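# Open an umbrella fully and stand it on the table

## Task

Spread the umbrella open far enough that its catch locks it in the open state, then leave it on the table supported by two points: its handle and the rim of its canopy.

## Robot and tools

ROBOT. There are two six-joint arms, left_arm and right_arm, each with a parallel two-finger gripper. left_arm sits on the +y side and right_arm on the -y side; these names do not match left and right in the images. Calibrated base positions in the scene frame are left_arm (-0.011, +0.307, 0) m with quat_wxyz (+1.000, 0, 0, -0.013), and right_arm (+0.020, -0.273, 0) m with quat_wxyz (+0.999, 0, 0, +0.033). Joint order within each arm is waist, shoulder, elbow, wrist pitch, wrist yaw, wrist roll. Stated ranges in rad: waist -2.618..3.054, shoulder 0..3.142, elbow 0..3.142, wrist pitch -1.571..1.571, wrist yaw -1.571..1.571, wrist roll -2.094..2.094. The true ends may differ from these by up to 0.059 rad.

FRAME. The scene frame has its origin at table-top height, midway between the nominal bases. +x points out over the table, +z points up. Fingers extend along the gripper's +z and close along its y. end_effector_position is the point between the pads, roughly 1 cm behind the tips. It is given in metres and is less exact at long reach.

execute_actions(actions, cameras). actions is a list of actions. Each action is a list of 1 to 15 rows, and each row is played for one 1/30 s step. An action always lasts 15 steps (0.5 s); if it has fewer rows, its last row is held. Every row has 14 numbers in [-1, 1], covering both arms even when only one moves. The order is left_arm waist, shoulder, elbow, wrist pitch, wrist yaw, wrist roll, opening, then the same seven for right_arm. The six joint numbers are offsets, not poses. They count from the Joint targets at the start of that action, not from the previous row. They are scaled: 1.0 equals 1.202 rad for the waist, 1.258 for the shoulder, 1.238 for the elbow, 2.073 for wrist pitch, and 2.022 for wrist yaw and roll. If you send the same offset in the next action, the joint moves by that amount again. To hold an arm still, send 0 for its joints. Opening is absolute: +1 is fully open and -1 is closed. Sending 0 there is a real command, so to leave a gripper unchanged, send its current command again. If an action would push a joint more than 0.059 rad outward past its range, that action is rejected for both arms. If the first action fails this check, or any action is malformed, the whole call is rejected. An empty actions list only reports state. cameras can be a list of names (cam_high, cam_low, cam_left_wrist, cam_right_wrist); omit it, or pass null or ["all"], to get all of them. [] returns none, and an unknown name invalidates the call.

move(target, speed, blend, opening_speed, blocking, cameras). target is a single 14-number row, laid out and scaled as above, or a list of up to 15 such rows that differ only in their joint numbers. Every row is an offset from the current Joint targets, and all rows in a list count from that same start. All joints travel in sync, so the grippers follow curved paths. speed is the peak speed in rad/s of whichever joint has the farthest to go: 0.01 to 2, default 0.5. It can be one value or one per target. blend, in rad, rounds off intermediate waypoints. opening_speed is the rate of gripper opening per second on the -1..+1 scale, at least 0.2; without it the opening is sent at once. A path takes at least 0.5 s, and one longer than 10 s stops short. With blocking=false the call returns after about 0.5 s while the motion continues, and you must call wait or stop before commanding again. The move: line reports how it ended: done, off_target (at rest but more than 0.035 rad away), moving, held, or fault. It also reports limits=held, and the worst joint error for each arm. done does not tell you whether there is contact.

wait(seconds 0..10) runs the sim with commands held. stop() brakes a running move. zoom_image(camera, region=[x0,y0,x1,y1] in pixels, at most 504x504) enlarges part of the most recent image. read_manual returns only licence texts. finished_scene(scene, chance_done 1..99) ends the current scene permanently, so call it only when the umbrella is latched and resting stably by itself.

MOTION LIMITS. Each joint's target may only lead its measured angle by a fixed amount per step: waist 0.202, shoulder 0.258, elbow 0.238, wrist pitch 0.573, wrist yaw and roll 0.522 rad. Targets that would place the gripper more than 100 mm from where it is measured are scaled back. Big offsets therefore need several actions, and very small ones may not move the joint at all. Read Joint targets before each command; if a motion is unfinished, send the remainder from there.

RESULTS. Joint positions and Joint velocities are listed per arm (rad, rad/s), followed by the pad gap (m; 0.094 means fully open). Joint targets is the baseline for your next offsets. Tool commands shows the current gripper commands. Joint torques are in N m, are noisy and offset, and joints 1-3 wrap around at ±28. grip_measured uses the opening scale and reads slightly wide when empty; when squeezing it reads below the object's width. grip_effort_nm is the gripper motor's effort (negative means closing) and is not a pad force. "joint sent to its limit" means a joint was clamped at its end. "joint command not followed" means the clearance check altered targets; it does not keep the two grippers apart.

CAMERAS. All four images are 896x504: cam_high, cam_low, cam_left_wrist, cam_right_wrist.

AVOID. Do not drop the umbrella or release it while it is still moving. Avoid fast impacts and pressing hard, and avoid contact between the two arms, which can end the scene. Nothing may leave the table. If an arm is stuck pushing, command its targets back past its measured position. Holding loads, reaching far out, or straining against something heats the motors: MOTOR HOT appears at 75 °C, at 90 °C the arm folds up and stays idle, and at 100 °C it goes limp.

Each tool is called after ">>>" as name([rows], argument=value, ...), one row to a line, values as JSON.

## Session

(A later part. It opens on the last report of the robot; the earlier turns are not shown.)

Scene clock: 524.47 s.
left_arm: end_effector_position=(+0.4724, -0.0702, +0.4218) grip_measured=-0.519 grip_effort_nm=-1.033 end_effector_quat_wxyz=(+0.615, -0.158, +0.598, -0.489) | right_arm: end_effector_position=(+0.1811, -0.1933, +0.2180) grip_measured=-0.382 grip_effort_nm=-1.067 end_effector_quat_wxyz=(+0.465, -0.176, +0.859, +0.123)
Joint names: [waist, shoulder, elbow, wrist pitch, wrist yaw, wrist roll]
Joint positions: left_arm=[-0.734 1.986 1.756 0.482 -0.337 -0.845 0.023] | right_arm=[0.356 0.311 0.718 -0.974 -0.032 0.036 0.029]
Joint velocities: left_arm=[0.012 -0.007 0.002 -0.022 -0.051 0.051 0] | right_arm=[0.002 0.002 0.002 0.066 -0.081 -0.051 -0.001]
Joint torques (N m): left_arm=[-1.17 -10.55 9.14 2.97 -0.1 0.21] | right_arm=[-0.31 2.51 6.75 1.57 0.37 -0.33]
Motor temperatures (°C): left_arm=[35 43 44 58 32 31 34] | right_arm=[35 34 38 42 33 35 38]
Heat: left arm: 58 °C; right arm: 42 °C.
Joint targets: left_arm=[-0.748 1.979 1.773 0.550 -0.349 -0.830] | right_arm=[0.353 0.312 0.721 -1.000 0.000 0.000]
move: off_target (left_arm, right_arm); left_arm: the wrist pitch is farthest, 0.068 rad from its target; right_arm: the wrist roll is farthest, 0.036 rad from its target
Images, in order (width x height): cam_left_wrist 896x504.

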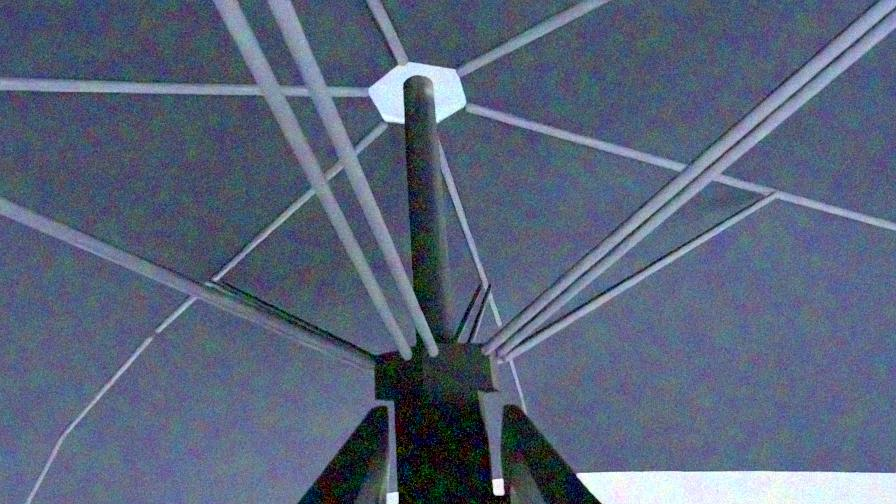

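>>> move(target=[-0.02, -0.002, -0.006, 0.0, 0.01, 0.0, -0.7, 0, 0, 0, 0, 0, 0, -0.6], speed=0.1, cameras=["cam_high", "cam_left_wrist"])

Scene clock: 530.83 s.
left_arm: end_effector_position=(+0.4685, -0.0749, +0.4217) grip_measured=-0.519 grip_effort_nm=-1.038 end_effector_quat_wxyz=(+0.615, -0.154, +0.600, -0.488) | right_arm: end_effector_position=(+0.1801, -0.1938, +0.2164) grip_measured=-0.382 grip_effort_nm=-1.062 end_effector_quat_wxyz=(+0.461, -0.174, +0.861, +0.124)
Joint names: [waist, shoulder, elbow, wrist pitch, wrist yaw, wrist roll]
Joint positions: left_arm=[-0.745 1.986 1.756 0.481 -0.341 -0.837 0.023] | right_arm=[0.356 0.311 0.718 -0.982 -0.032 0.041 0.029]
Joint velocities: left_arm=[-0.022 0.007 0.012 0.037 0.007 0.037 -0.001] | right_arm=[-0.007 -0.012 -0.002 -0.007 0.066 -0.037 0]
Joint torques (N m): left_arm=[-2.29 -10.76 8.51 2.98 0.15 0.11] | right_arm=[-0.29 2.51 6.74 1.63 0.36 -0.38]
Motor temperatures (°C): left_arm=[34 43 44 58 32 31 34] | right_arm=[35 34 38 42 33 35 38]
Heat: left arm: 58 °C; right arm: 42 °C.
Joint targets: left_arm=[-0.772 1.976 1.765 0.550 -0.329 -0.830] | right_arm=[0.353 0.312 0.721 -1.000 0.000 0.000]
move: off_target (left_arm, right_arm); left_arm: the wrist pitch is farthest, 0.069 rad from its target; right_arm: the wrist roll is farthest, 0.041 rad from its target
Images, in order (width x height): cam_high 896x504, cam_left_wrist 896x504.

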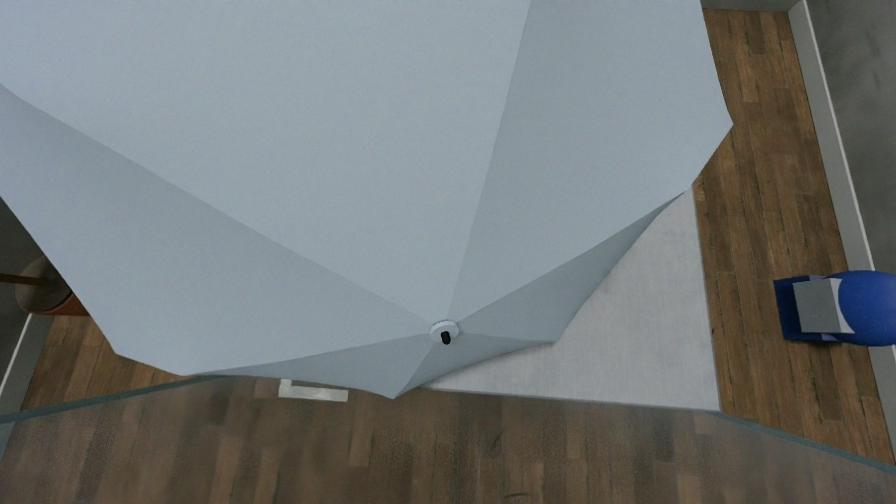

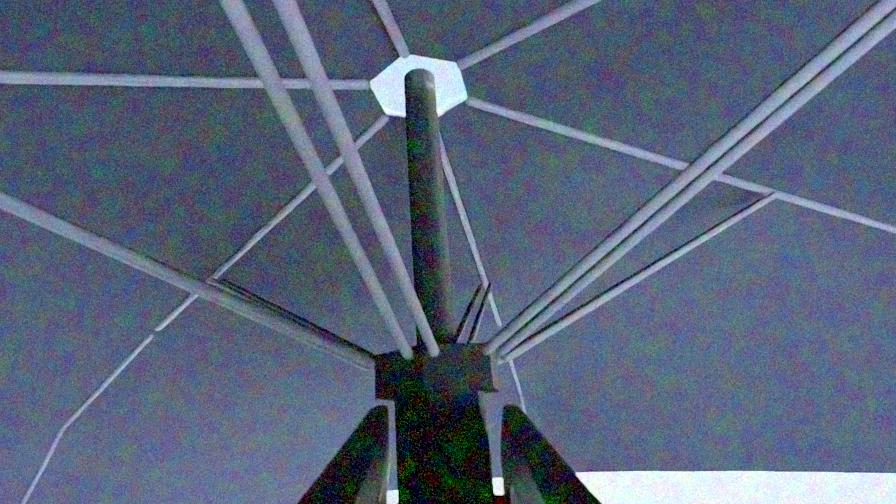

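>>> move(target=[0.1265, 0.0111, 0.0444, 0.0, -0.05, 0.0, -0.7, 0, 0, 0, 0, 0, 0, -0.6], speed=0.1, cameras=["cam_high", "cam_left_wrist"])

Scene clock: 537.00 s.
left_arm: end_effector_position=(+0.4847, -0.0555, +0.4227) grip_measured=-0.519 grip_effort_nm=-1.038 end_effector_quat_wxyz=(+0.616, -0.165, +0.596, -0.488) | right_arm: end_effector_position=(+0.1865, -0.1907, +0.2280) grip_measured=-0.382 grip_effort_nm=-1.062 end_effector_quat_wxyz=(+0.485, -0.177, +0.847, +0.127)
Joint names: [waist, shoulder, elbow, wrist pitch, wrist yaw, wrist roll]
Joint positions: left_arm=[-0.696 1.986 1.758 0.479 -0.312 -0.861 0.023] | right_arm=[0.356 0.311 0.718 -0.928 -0.033 0.03 0.029]
Joint velocities: left_arm=[0.007 0.002 0.007 -0.037 0.007 0.022 0] | right_arm=[0.012 0.012 0.002 -0.037 -0.095 -0.051 0]
Joint torques (N m): left_arm=[6.64 -9.72 12.96 3.01 -1.13 0.38] | right_arm=[-0.31 2.48 6.74 1.19 0.37 -0.29]
Motor temperatures (°C): left_arm=[34 43 44 58 32 31 34] | right_arm=[35 34 38 42 33 35 38]
Heat: left arm: 58 °C; right arm: 42 °C.
Joint targets: left_arm=[-0.620 1.990 1.821 0.550 -0.430 -0.830] | right_arm=[0.353 0.312 0.721 -1.000 0.000 0.000]
move: off_target (left_arm, right_arm); left_arm: the wrist yaw is farthest, 0.118 rad from its target; right_arm: the wrist pitch is farthest, 0.072 rad from its target
Images, in order (width x height): cam_high 896x504, cam_left_wrist 896x504.

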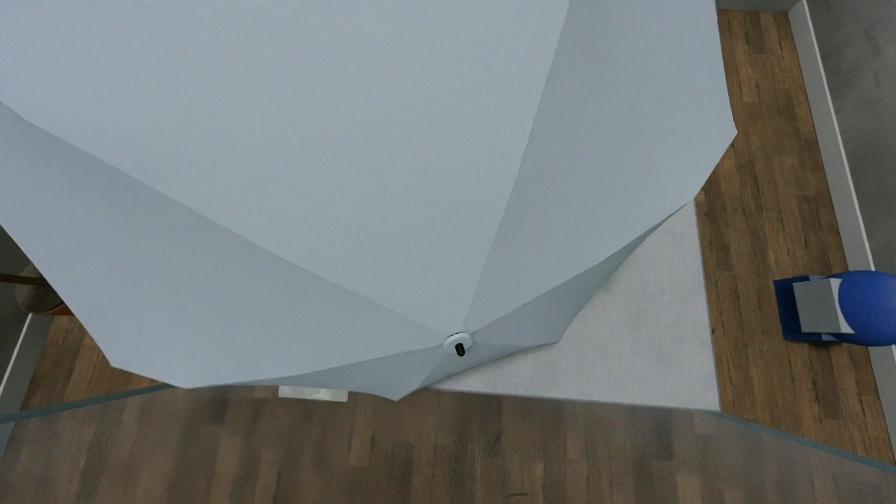

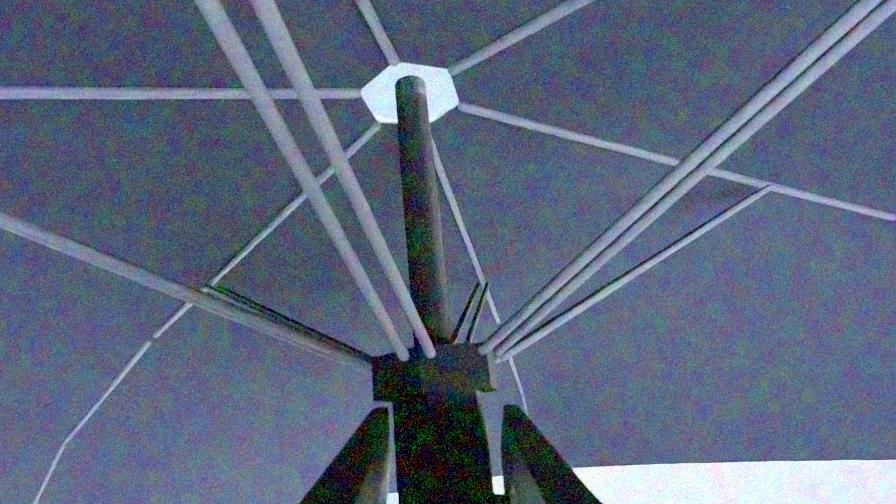

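>>> zoom_image(camera="cam_high", region=[60, 100, 480, 440])

>>> zoom_image(camera="cam_high", region=[380, 60, 800, 440])

Scaled by 1.200 from the camera's 896x504 image, which has a finer 1280x720 frame.

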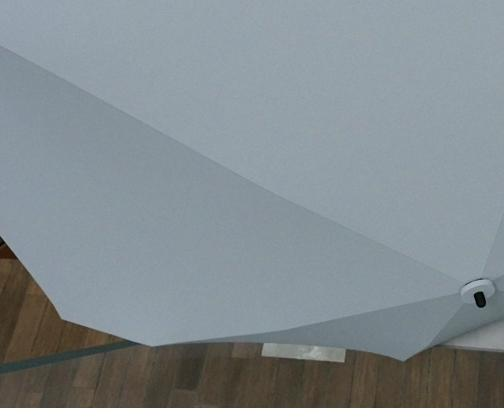

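Scaled by 1.200 from the camera's 896x504 image, which has a finer 1280x720 frame.

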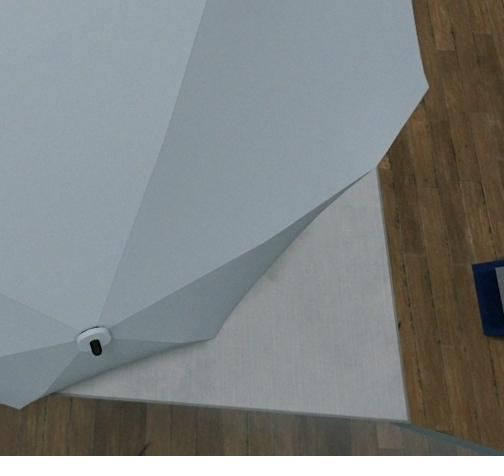

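>>> move(target=[-0.075, -0.0055, -0.029, -0.02, 0.03, 0.0, -0.7, 0, 0, 0, 0, 0, 0, -0.6], speed=0.1, cameras=["cam_low", "cam_high"])

>>> zoom_image(camera="cam_low", region=[220, 0, 720, 340])

Scene clock: 550.07 s.
left_arm: end_effector_position=(+0.4786, -0.0632, +0.4217) grip_measured=-0.519 grip_effort_nm=-1.043 end_effector_quat_wxyz=(+0.615, -0.161, +0.598, -0.487) | right_arm: end_effector_position=(+0.1832, -0.1922, +0.2219) grip_measured=-0.382 grip_effort_nm=-1.067 end_effector_quat_wxyz=(+0.473, -0.177, +0.854, +0.124)
Joint names: [waist, shoulder, elbow, wrist pitch, wrist yaw, wrist roll]
Joint positions: left_arm=[-0.716 1.986 1.758 0.476 -0.326 -0.853 0.023] | right_arm=[0.356 0.311 0.718 -0.956 -0.033 0.032 0.029]
Joint velocities: left_arm=[0.007 -0.007 -0.007 0.051 -0.051 -0.022 0] | right_arm=[0.002 -0.012 0.002 0.037 -0.022 0.051 -0.001]
Joint torques (N m): left_arm=[0.5 -10.19 9.94 2.62 -0.4 0.3] | right_arm=[-0.28 2.5 6.74 1.42 0.37 -0.3]
Motor temperatures (°C): left_arm=[35 43 47 58 33 32 34] | right_arm=[34 34 38 41 33 35 38]
Heat: left arm: 58 °C; right arm: 41 °C.
Joint targets: left_arm=[-0.711 1.984 1.785 0.509 -0.369 -0.830] | right_arm=[0.353 0.312 0.721 -1.000 0.000 0.000]
move: off_target (left_arm, right_arm); left_arm: the wrist yaw is farthest, 0.044 rad from its target; right_arm: the wrist pitch is farthest, 0.044 rad from its target
Images, in order (width x height): cam_high 896x504, cam_low 896x504.

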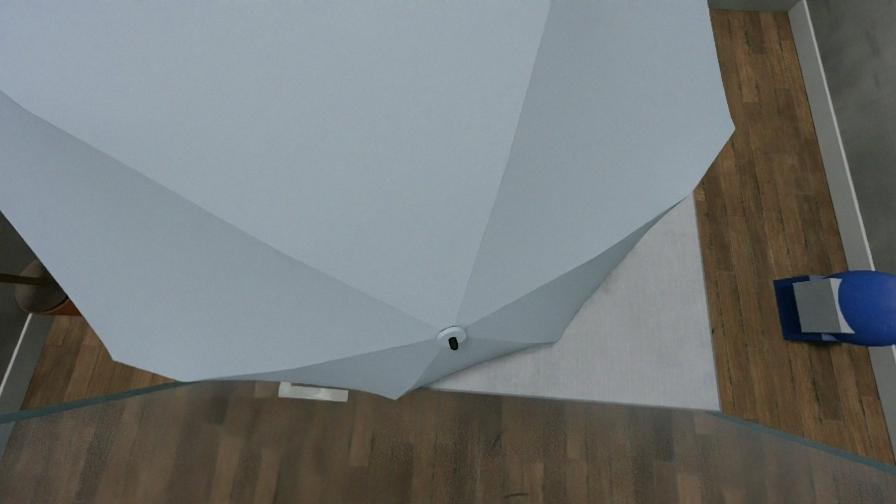

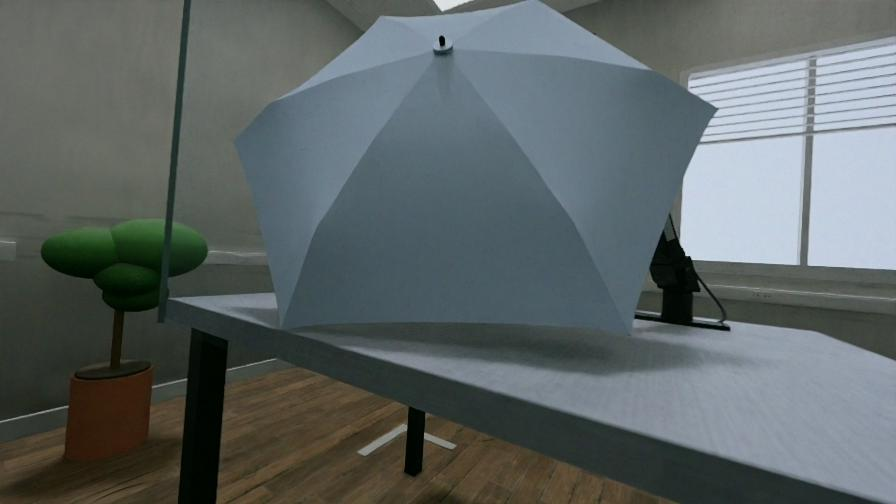

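Scaled by 1.008 from the camera's 896x504 image, which has a finer 1280x720 frame.

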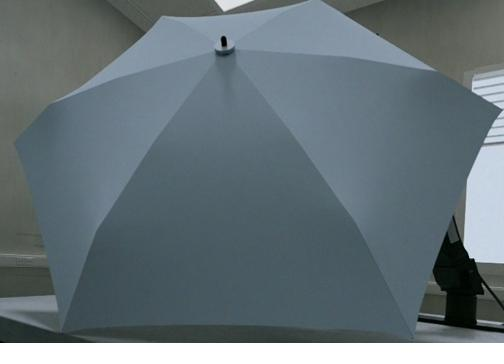

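>>> zoom_image(camera="cam_low", region=[140, 200, 500, 500])

>>> zoom_image(camera="cam_low", region=[500, 200, 896, 500])

Scaled by 1.400 from the camera's 896x504 image, which has a finer 1280x720 frame.

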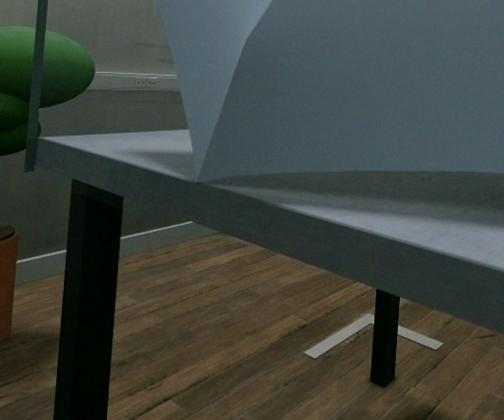

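Scaled by 1.273 from the camera's 896x504 image, which has a finer 1280x720 frame.

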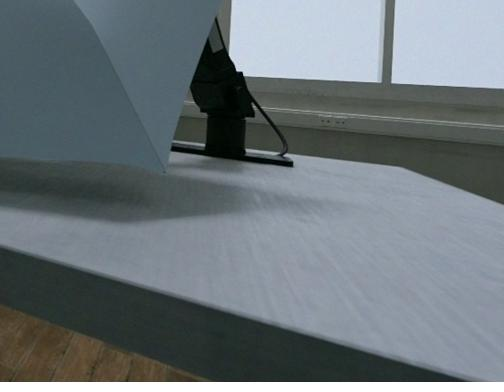

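>>> move(target=[-0.1023, -0.0707, 0.0638, 0.0101, -0.0143, 0.1093, -0.7, 0.0483, -0.097, 0.0477, -0.0289, 0, 0, -0.6], speed=0.12, cameras=["cam_high", "cam_low", "cam_left_wrist"])

Scene clock: 731.17 s.
left_arm: end_effector_position=(+0.4311, -0.0833, +0.4749) grip_measured=-0.520 grip_effort_nm=-1.043 end_effector_quat_wxyz=(+0.668, -0.116, +0.572, -0.461) | right_arm: end_effector_position=(+0.1602, -0.1976, +0.2391) grip_measured=-0.382 grip_effort_nm=-1.062 end_effector_quat_wxyz=(+0.502, -0.178, +0.834, +0.143)
Joint names: [waist, shoulder, elbow, wrist pitch, wrist yaw, wrist roll]
Joint positions: left_arm=[-0.822 1.942 1.817 0.481 -0.419 -0.655 0.023] | right_arm=[0.403 0.202 0.759 -1.029 -0.017 0.059 0.029]
Joint velocities: left_arm=[-0.012 0.002 0.012 0.022 -0.051 -0.022 -0.001] | right_arm=[-0.007 0.002 -0.002 -0.022 -0.081 0.022 0.001]
Joint torques (N m): left_arm=[-0.95 -13.18 11.48 2.64 0.27 0.55] | right_arm=[0.88 2.22 7.83 1.57 0.2 -0.57]
Motor temperatures (°C): left_arm=[34 45 48 56 32 32 35] | right_arm=[34 34 37 41 33 35 38]
Heat: left arm: 56 °C; right arm: 41 °C.
Joint targets: left_arm=[-0.833 1.895 1.864 0.530 -0.398 -0.609] | right_arm=[0.411 0.190 0.780 -1.060 0.000 0.000]
move: off_target (left_arm, right_arm); left_arm: the wrist pitch is farthest, 0.049 rad from its target; right_arm: the wrist roll is farthest, 0.059 rad from its target
Images, in order (width x height): cam_high 896x504, cam_low 896x504, cam_left_wrist 896x504.

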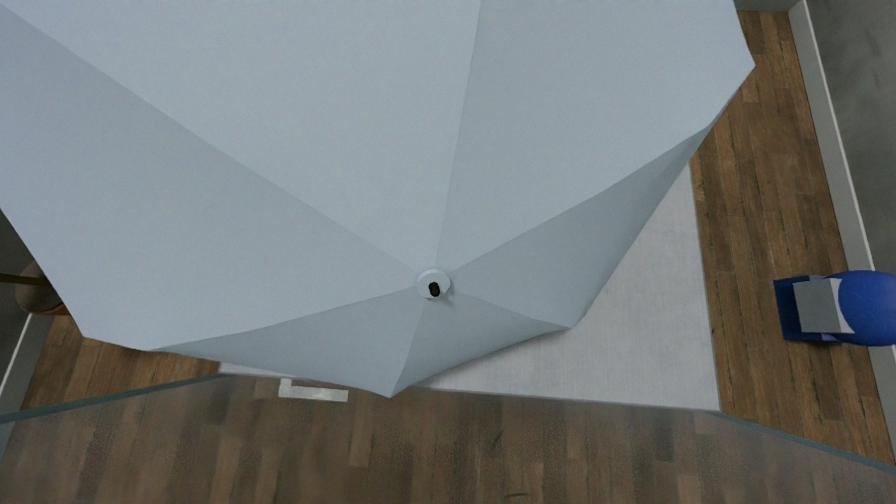

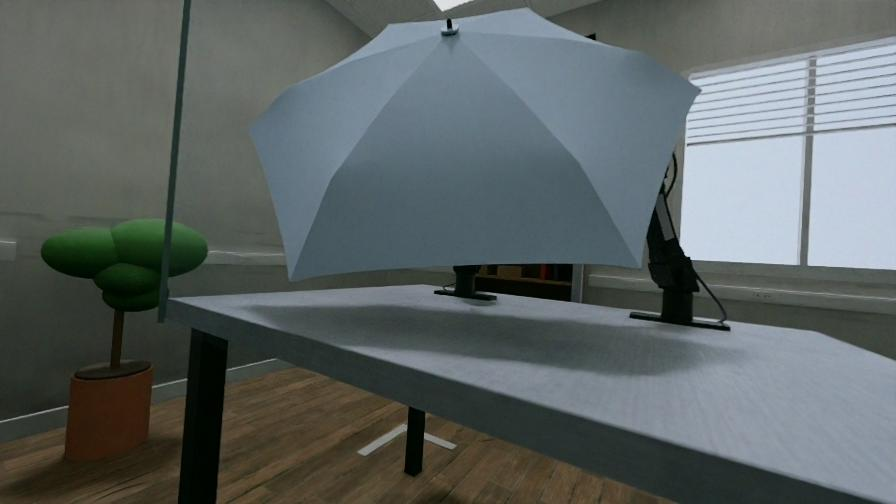

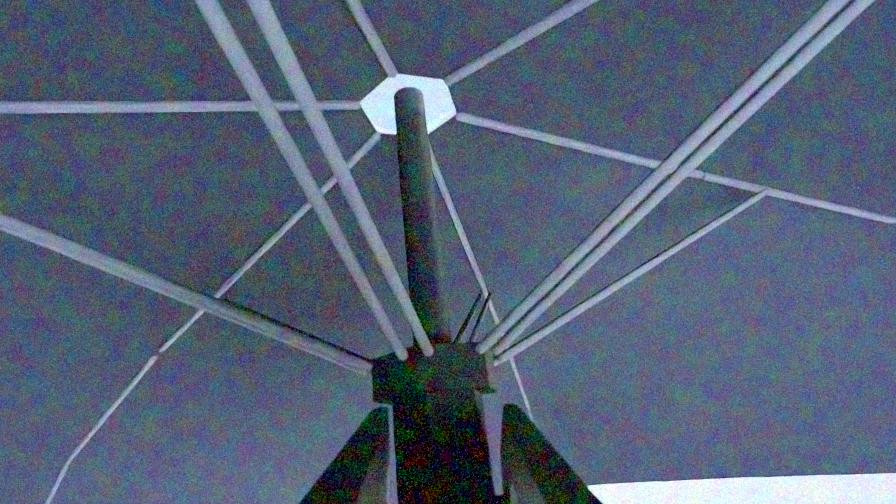

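>>> execute_actions(actions=[])

Scene clock: 746.23 s.
left_arm: end_effector_position=(+0.4311, -0.0833, +0.4749) grip_measured=-0.520 grip_effort_nm=-1.033 end_effector_quat_wxyz=(+0.668, -0.116, +0.572, -0.461) | right_arm: end_effector_position=(+0.1602, -0.1976, +0.2391) grip_measured=-0.382 grip_effort_nm=-1.057 end_effector_quat_wxyz=(+0.502, -0.178, +0.834, +0.143)
Joint names: [waist, shoulder, elbow, wrist pitch, wrist yaw, wrist roll]
Joint positions: left_arm=[-0.822 1.942 1.817 0.481 -0.419 -0.655 0.023] | right_arm=[0.403 0.202 0.759 -1.029 -0.017 0.059 0.029]
Joint velocities: left_arm=[0.002 -0.022 0.002 -0.007 -0.066 0.022 0] | right_arm=[0.012 0.002 -0.007 0.022 0.007 0.007 0]
Joint torques (N m): left_arm=[-0.96 -13.19 11.48 2.65 0.27 0.55] | right_arm=[0.87 2.17 7.79 1.59 0.2 -0.57]
Motor temperatures (°C): left_arm=[34 47 47 58 32 32 35] | right_arm=[34 34 37 42 33 35 38]
Heat: left arm: 58 °C; right arm: 42 °C.
Joint targets: left_arm=[-0.833 1.895 1.864 0.530 -0.398 -0.609] | right_arm=[0.411 0.190 0.780 -1.060 0.000 0.000]
Tool commands: left_gripper/opening=-0.7 right_gripper/opening=-0.6

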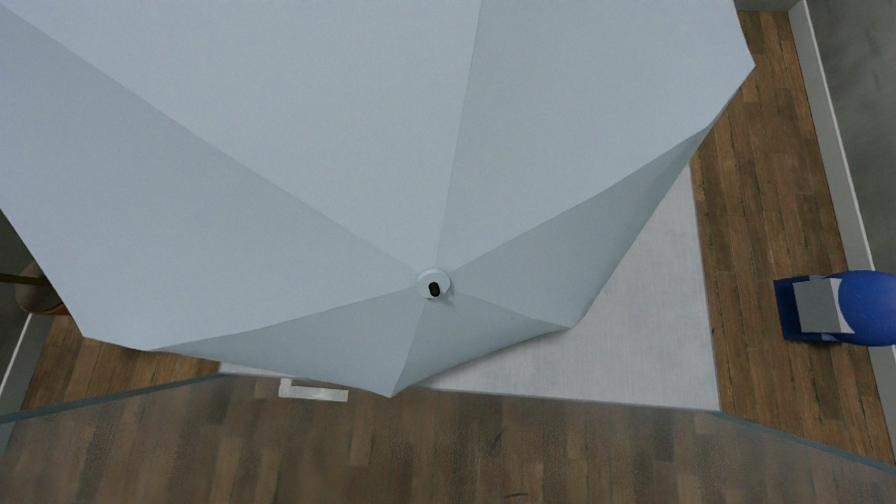

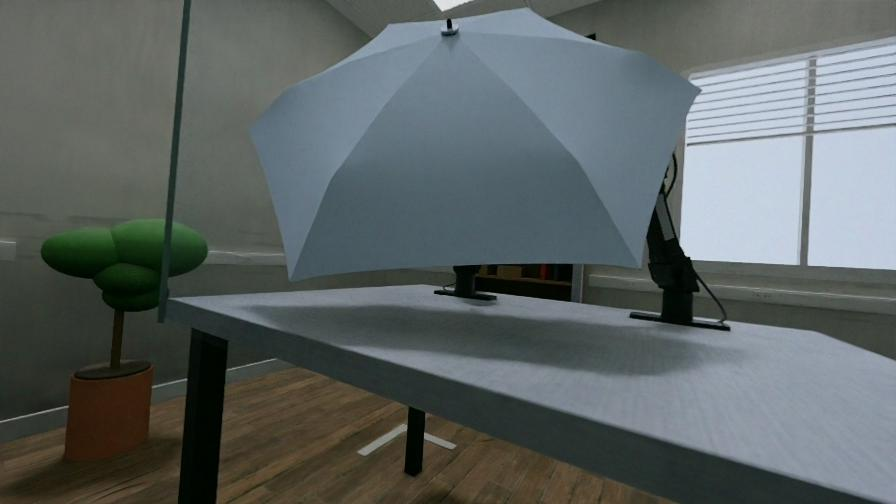

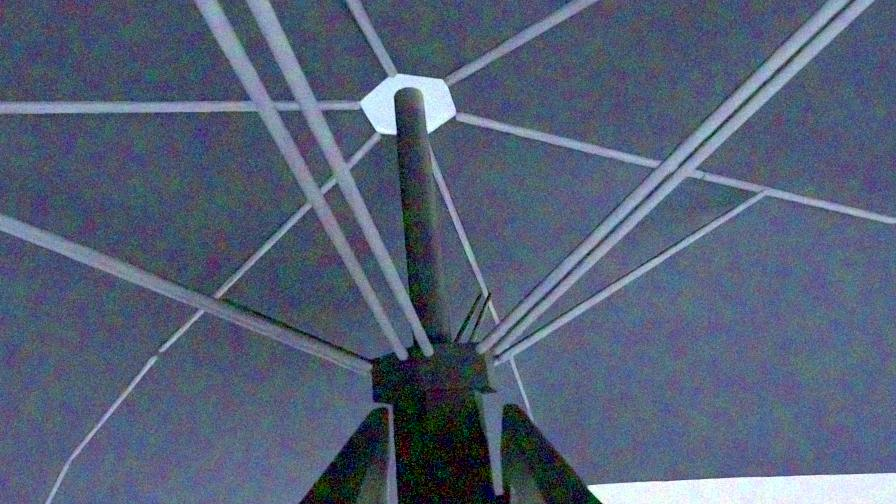

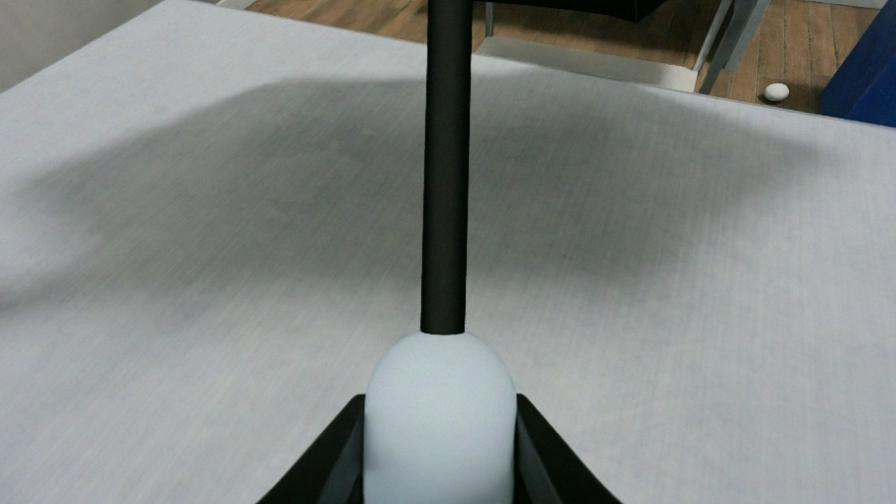

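>>> move(target=[0,0,0,0,0,0,-0.7,0,0,0,0,0,0,-0.34], opening_speed=0.2, cameras=["cam_left_wrist","cam_right_wrist"])

Scene clock: 756.40 s.
left_arm: end_effector_position=(+0.4282, -0.0867, +0.4749) grip_measured=-0.520 grip_effort_nm=-1.038 end_effector_quat_wxyz=(+0.670, -0.109, +0.574, -0.459) | right_arm: end_effector_position=(+0.1578, -0.1995, +0.2334) grip_measured=-0.338 grip_effort_nm=-0.134 end_effector_quat_wxyz=(+0.493, -0.182, +0.840, +0.137)
Joint names: [waist, shoulder, elbow, wrist pitch, wrist yaw, wrist roll]
Joint positions: left_arm=[-0.829 1.942 1.817 0.48 -0.418 -0.639 0.023] | right_arm=[0.403 0.202 0.759 -1.055 -0.013 0.05 0.031]
Joint velocities: left_arm=[-0.012 -0.007 0.012 0.037 0.051 -0.022 -0.001] | right_arm=[-0.002 0.002 -0.017 -0.037 -0.007 -0.081 -0.001]
Joint torques (N m): left_arm=[-0.35 -13.18 11.48 2.65 0.26 0.37] | right_arm=[0.87 2.21 7.8 1.79 0.16 -0.48]
Motor temperatures (°C): left_arm=[34 47 47 58 32 32 35] | right_arm=[34 34 37 42 33 35 38]
Heat: left arm: 58 °C; right arm: 42 °C.
Joint targets: left_arm=[-0.833 1.895 1.864 0.529 -0.398 -0.609] | right_arm=[0.411 0.190 0.780 -1.060 0.000 0.000]
move: off_target (left_arm, right_arm); left_arm: the wrist pitch is farthest, 0.050 rad from its target; right_arm: the wrist roll is farthest, 0.050 rad from its target
Images, in order (width x height): cam_left_wrist 896x504, cam_right_wrist 896x504.

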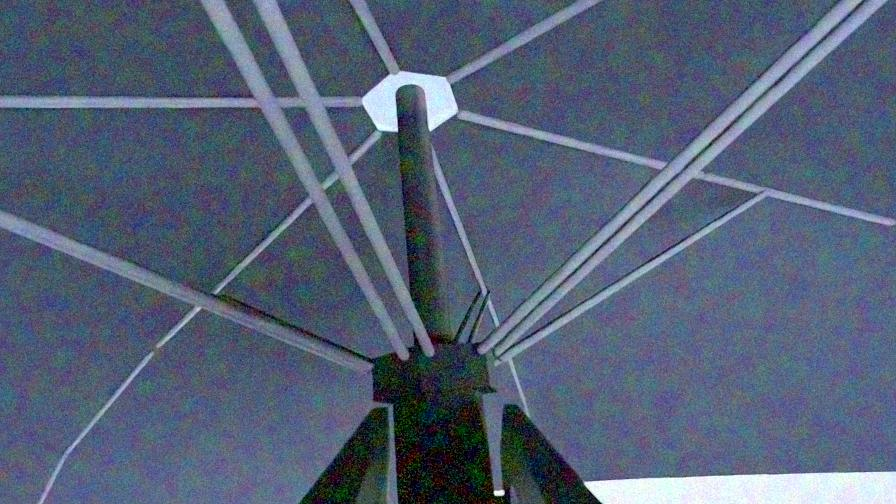

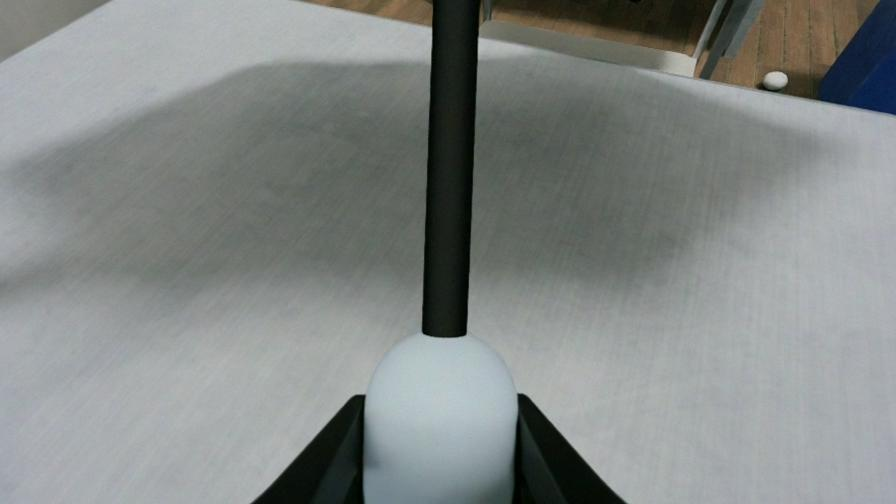

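>>> move(target=[0,0,0,0,0,0,-0.7,0,0,0,0,0,0,-0.2], opening_speed=0.2)

>>> wait(seconds=1, cameras=["cam_left_wrist"])

Scene clock: 758.30 s.
left_arm: end_effector_position=(+0.4269, -0.0886, +0.4751) grip_measured=-0.520 grip_effort_nm=-1.038 end_effector_quat_wxyz=(+0.670, -0.104, +0.574, -0.459) | right_arm: end_effector_position=(+0.1575, -0.1990, +0.2334) grip_measured=-0.202 grip_effort_nm=0.081 end_effector_quat_wxyz=(+0.495, -0.200, +0.836, +0.128)
Joint names: [waist, shoulder, elbow, wrist pitch, wrist yaw, wrist roll]
Joint positions: left_arm=[-0.831 1.942 1.817 0.48 -0.411 -0.634 0.023] | right_arm=[0.408 0.202 0.759 -1.055 -0.013 0.012 0.037]
Joint velocities: left_arm=[-0.007 -0.012 -0.007 -0.081 0.037 -0.022 0] | right_arm=[-0.027 -0.007 0.012 0.051 -0.037 0.066 0]
Joint torques (N m): left_arm=[-0.16 -13.19 11.49 2.65 0.19 0.32] | right_arm=[0.42 2.24 7.8 1.8 0.15 -0.11]
Motor temperatures (°C): left_arm=[34 47 47 58 32 32 35] | right_arm=[34 34 37 42 33 35 38]
Heat: left arm: 58 °C; right arm: 42 °C.
Joint targets: left_arm=[-0.833 1.895 1.864 0.530 -0.398 -0.609] | right_arm=[0.411 0.190 0.780 -1.060 0.000 0.000]
move: off_target (left_arm); left_arm: the wrist pitch is farthest, 0.049 rad from its target

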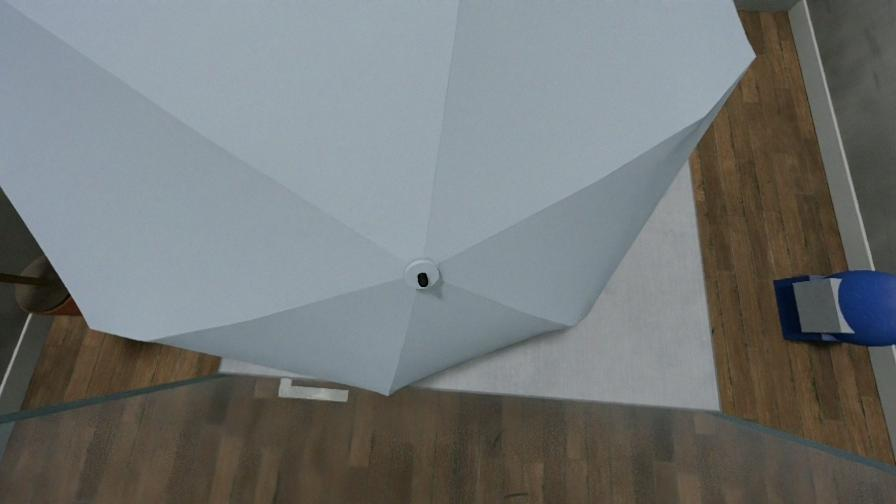

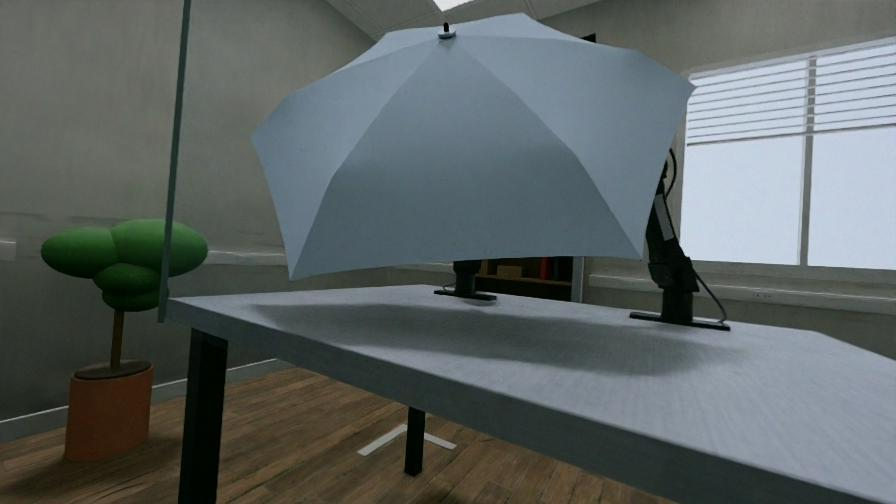

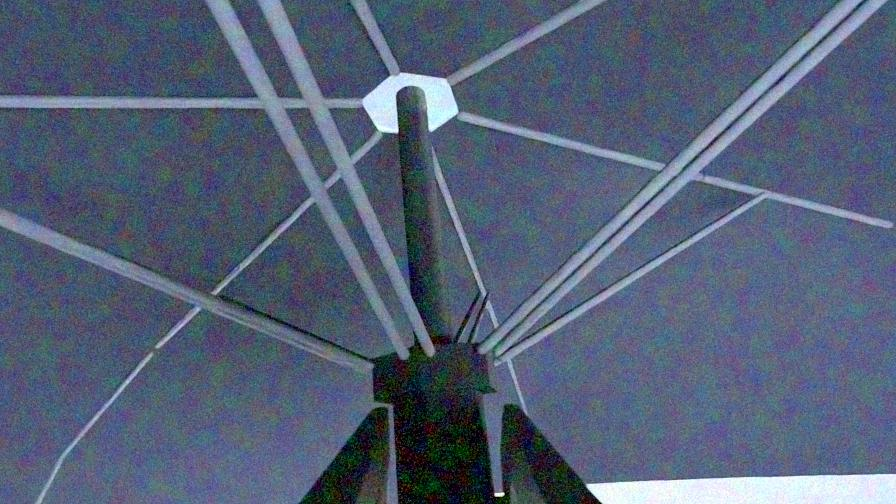

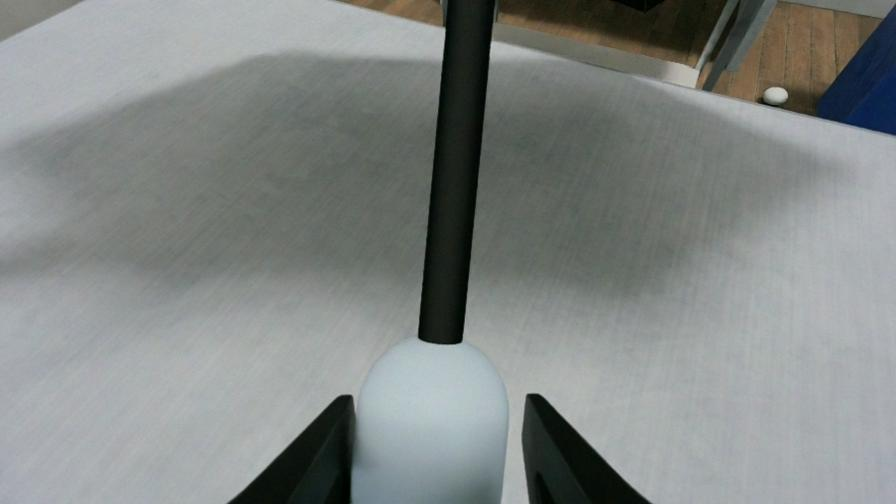

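Scene clock: 759.30 s.
left_arm: end_effector_position=(+0.4269, -0.0886, +0.4751) grip_measured=-0.520 grip_effort_nm=-1.038 end_effector_quat_wxyz=(+0.670, -0.104, +0.574, -0.459) | right_arm: end_effector_position=(+0.1575, -0.1990, +0.2334) grip_measured=-0.202 grip_effort_nm=0.085 end_effector_quat_wxyz=(+0.495, -0.200, +0.836, +0.128)
Joint names: [waist, shoulder, elbow, wrist pitch, wrist yaw, wrist roll]
Joint positions: left_arm=[-0.831 1.942 1.817 0.48 -0.411 -0.634 0.023] | right_arm=[0.408 0.202 0.759 -1.055 -0.013 0.012 0.037]
Joint velocities: left_arm=[-0.012 -0.007 -0.002 -0.022 -0.125 -0.007 0.002] | right_arm=[0.002 0.007 0.002 -0.022 -0.022 -0.022 -0.001]
Joint torques (N m): left_arm=[-0.16 -13.19 11.48 2.65 0.19 0.32] | right_arm=[0.4 2.22 7.82 1.8 0.15 -0.1]
Motor temperatures (°C): left_arm=[34 47 47 59 32 32 35] | right_arm=[34 34 37 43 33 35 38]
Heat: left arm: 59 °C; right arm: 43 °C.
Joint targets: left_arm=[-0.833 1.895 1.864 0.530 -0.398 -0.609] | right_arm=[0.411 0.190 0.780 -1.060 0.000 0.000]
Tool commands: left_gripper/opening=-0.7 right_gripper/opening=-0.2
wait: 1.00 s; at rest by 0.17 s
Images, in order (width x height): cam_left_wrist 896x504.

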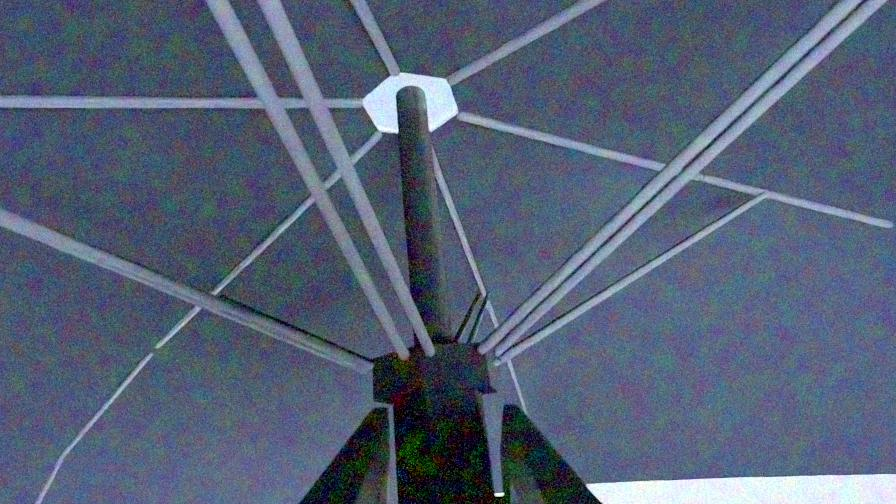

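>>> zoom_image(camera="cam_left_wrist", region=[330, 60, 580, 504])

Scaled by 1.135 from the camera's 896x504 image, which has a finer 1280x720 frame.

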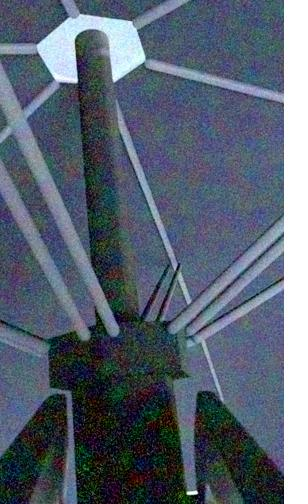

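>>> move(target=[0,0,0,0,0,0,-0.7,0,0,0,0,0,0,0.8], opening_speed=1.0, cameras=["cam_right_wrist"])

>>> move(target=[0,0,0,0,0,0,-0.7,0,-0.0397,0.2278,-0.1568,0,0,0.8], speed=0.2, cameras=["cam_right_wrist","cam_left_wrist"])

Scene clock: 778.63 s.
left_arm: end_effector_position=(+0.4258, -0.0905, +0.4754) grip_measured=-0.520 grip_effort_nm=-1.038 end_effector_quat_wxyz=(+0.672, -0.096, +0.575, -0.458) | right_arm: end_effector_position=(+0.1576, -0.1991, +0.2334) grip_measured=+0.798 grip_effort_nm=0.090 end_effector_quat_wxyz=(+0.495, -0.200, +0.836, +0.128)
Joint names: [waist, shoulder, elbow, wrist pitch, wrist yaw, wrist roll]
Joint positions: left_arm=[-0.832 1.942 1.817 0.481 -0.401 -0.62 0.023] | right_arm=[0.408 0.202 0.759 -1.055 -0.012 0.011 0.084]
Joint velocities: left_arm=[-0.002 -0.017 -0.012 0.007 0.022 0.066 -0.001] | right_arm=[0.007 0.017 -0.007 0.066 0.095 -0.037 -0.001]
Joint torques (N m): left_arm=[-0.1 -13.19 11.49 2.65 0.09 0.16] | right_arm=[0.43 2.17 7.8 1.8 0.13 -0.1]
Motor temperatures (°C): left_arm=[34 48 46 59 32 32 35] | right_arm=[34 34 38 44 33 35 37]
Heat: left arm: 59 °C; right arm: 44 °C.
Joint targets: left_arm=[-0.833 1.895 1.864 0.530 -0.398 -0.609] | right_arm=[0.411 0.190 0.780 -1.060 0.000 0.000]
move: off_target (left_arm); left_arm: the wrist pitch is farthest, 0.049 rad from its target
Images, in order (width x height): cam_right_wrist 896x504.

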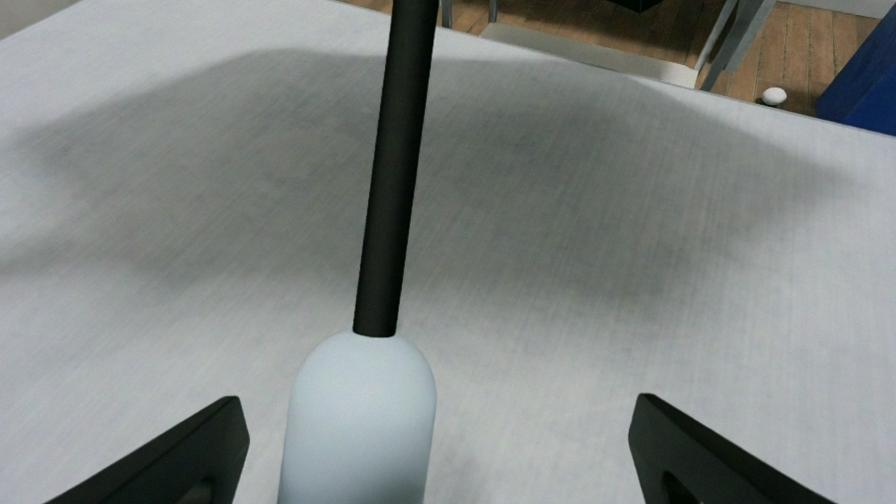

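Scene clock: 780.87 s.
left_arm: end_effector_position=(+0.4258, -0.0905, +0.4754) grip_measured=-0.520 grip_effort_nm=-1.043 end_effector_quat_wxyz=(+0.672, -0.096, +0.575, -0.458) | right_arm: end_effector_position=(+0.0977, -0.2299, +0.2714) grip_measured=+0.798 grip_effort_nm=0.090 end_effector_quat_wxyz=(+0.500, -0.199, +0.833, +0.129)
Joint names: [waist, shoulder, elbow, wrist pitch, wrist yaw, wrist roll]
Joint positions: left_arm=[-0.832 1.942 1.817 0.481 -0.401 -0.619 0.023] | right_arm=[0.408 0.159 1.04 -1.368 -0.012 0.011 0.084]
Joint velocities: left_arm=[0.007 -0.002 -0.002 0.022 -0.037 -0.007 0] | right_arm=[0.007 0.002 -0.007 0.022 -0.037 -0.022 -0.001]
Joint torques (N m): left_arm=[-0.1 -13.19 11.51 2.65 0.09 0.15] | right_arm=[0.42 3.11 6.32 1.71 0.14 -0.11]
Motor temperatures (°C): left_arm=[34 48 46 59 32 32 35] | right_arm=[34 34 38 44 33 35 37]
Heat: left arm: 59 °C; right arm: 44 °C.
Joint targets: left_arm=[-0.833 1.895 1.864 0.530 -0.398 -0.609] | right_arm=[0.411 0.140 1.062 -1.385 0.000 0.000]
move: off_target (left_arm); left_arm: the wrist pitch is farthest, 0.049 rad from its target
Images, in order (width x height): cam_left_wrist 896x504, cam_right_wrist 896x504.

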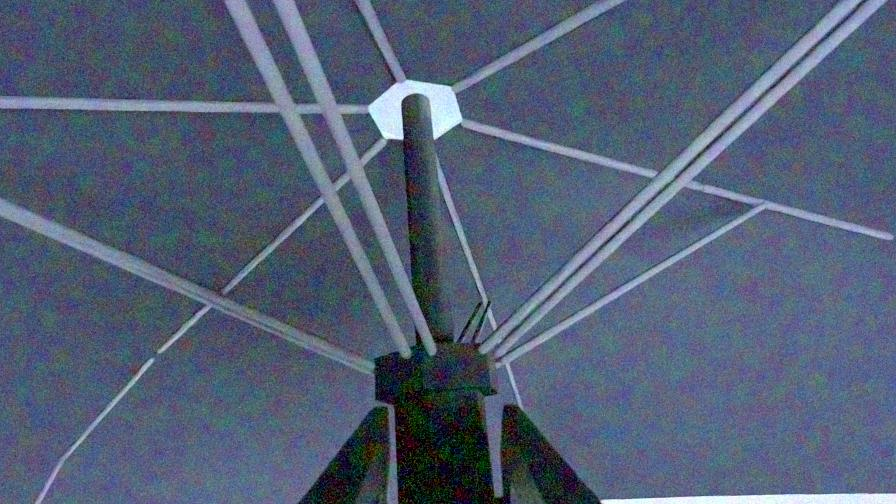

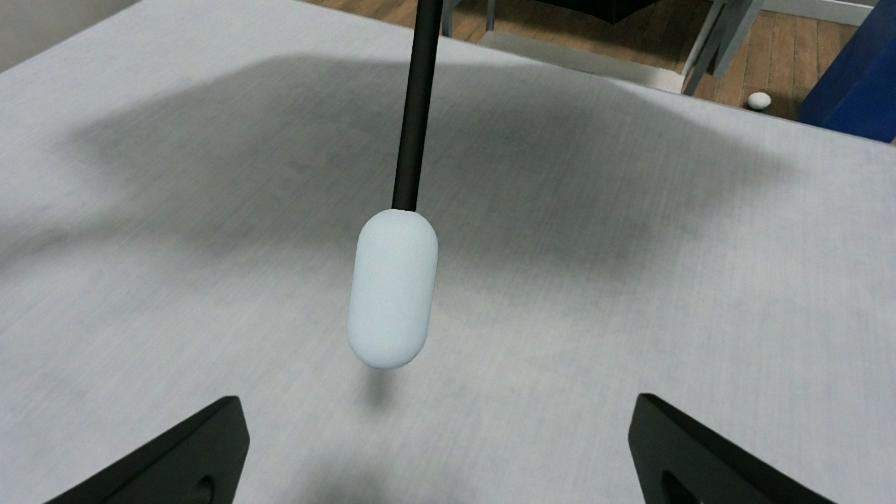

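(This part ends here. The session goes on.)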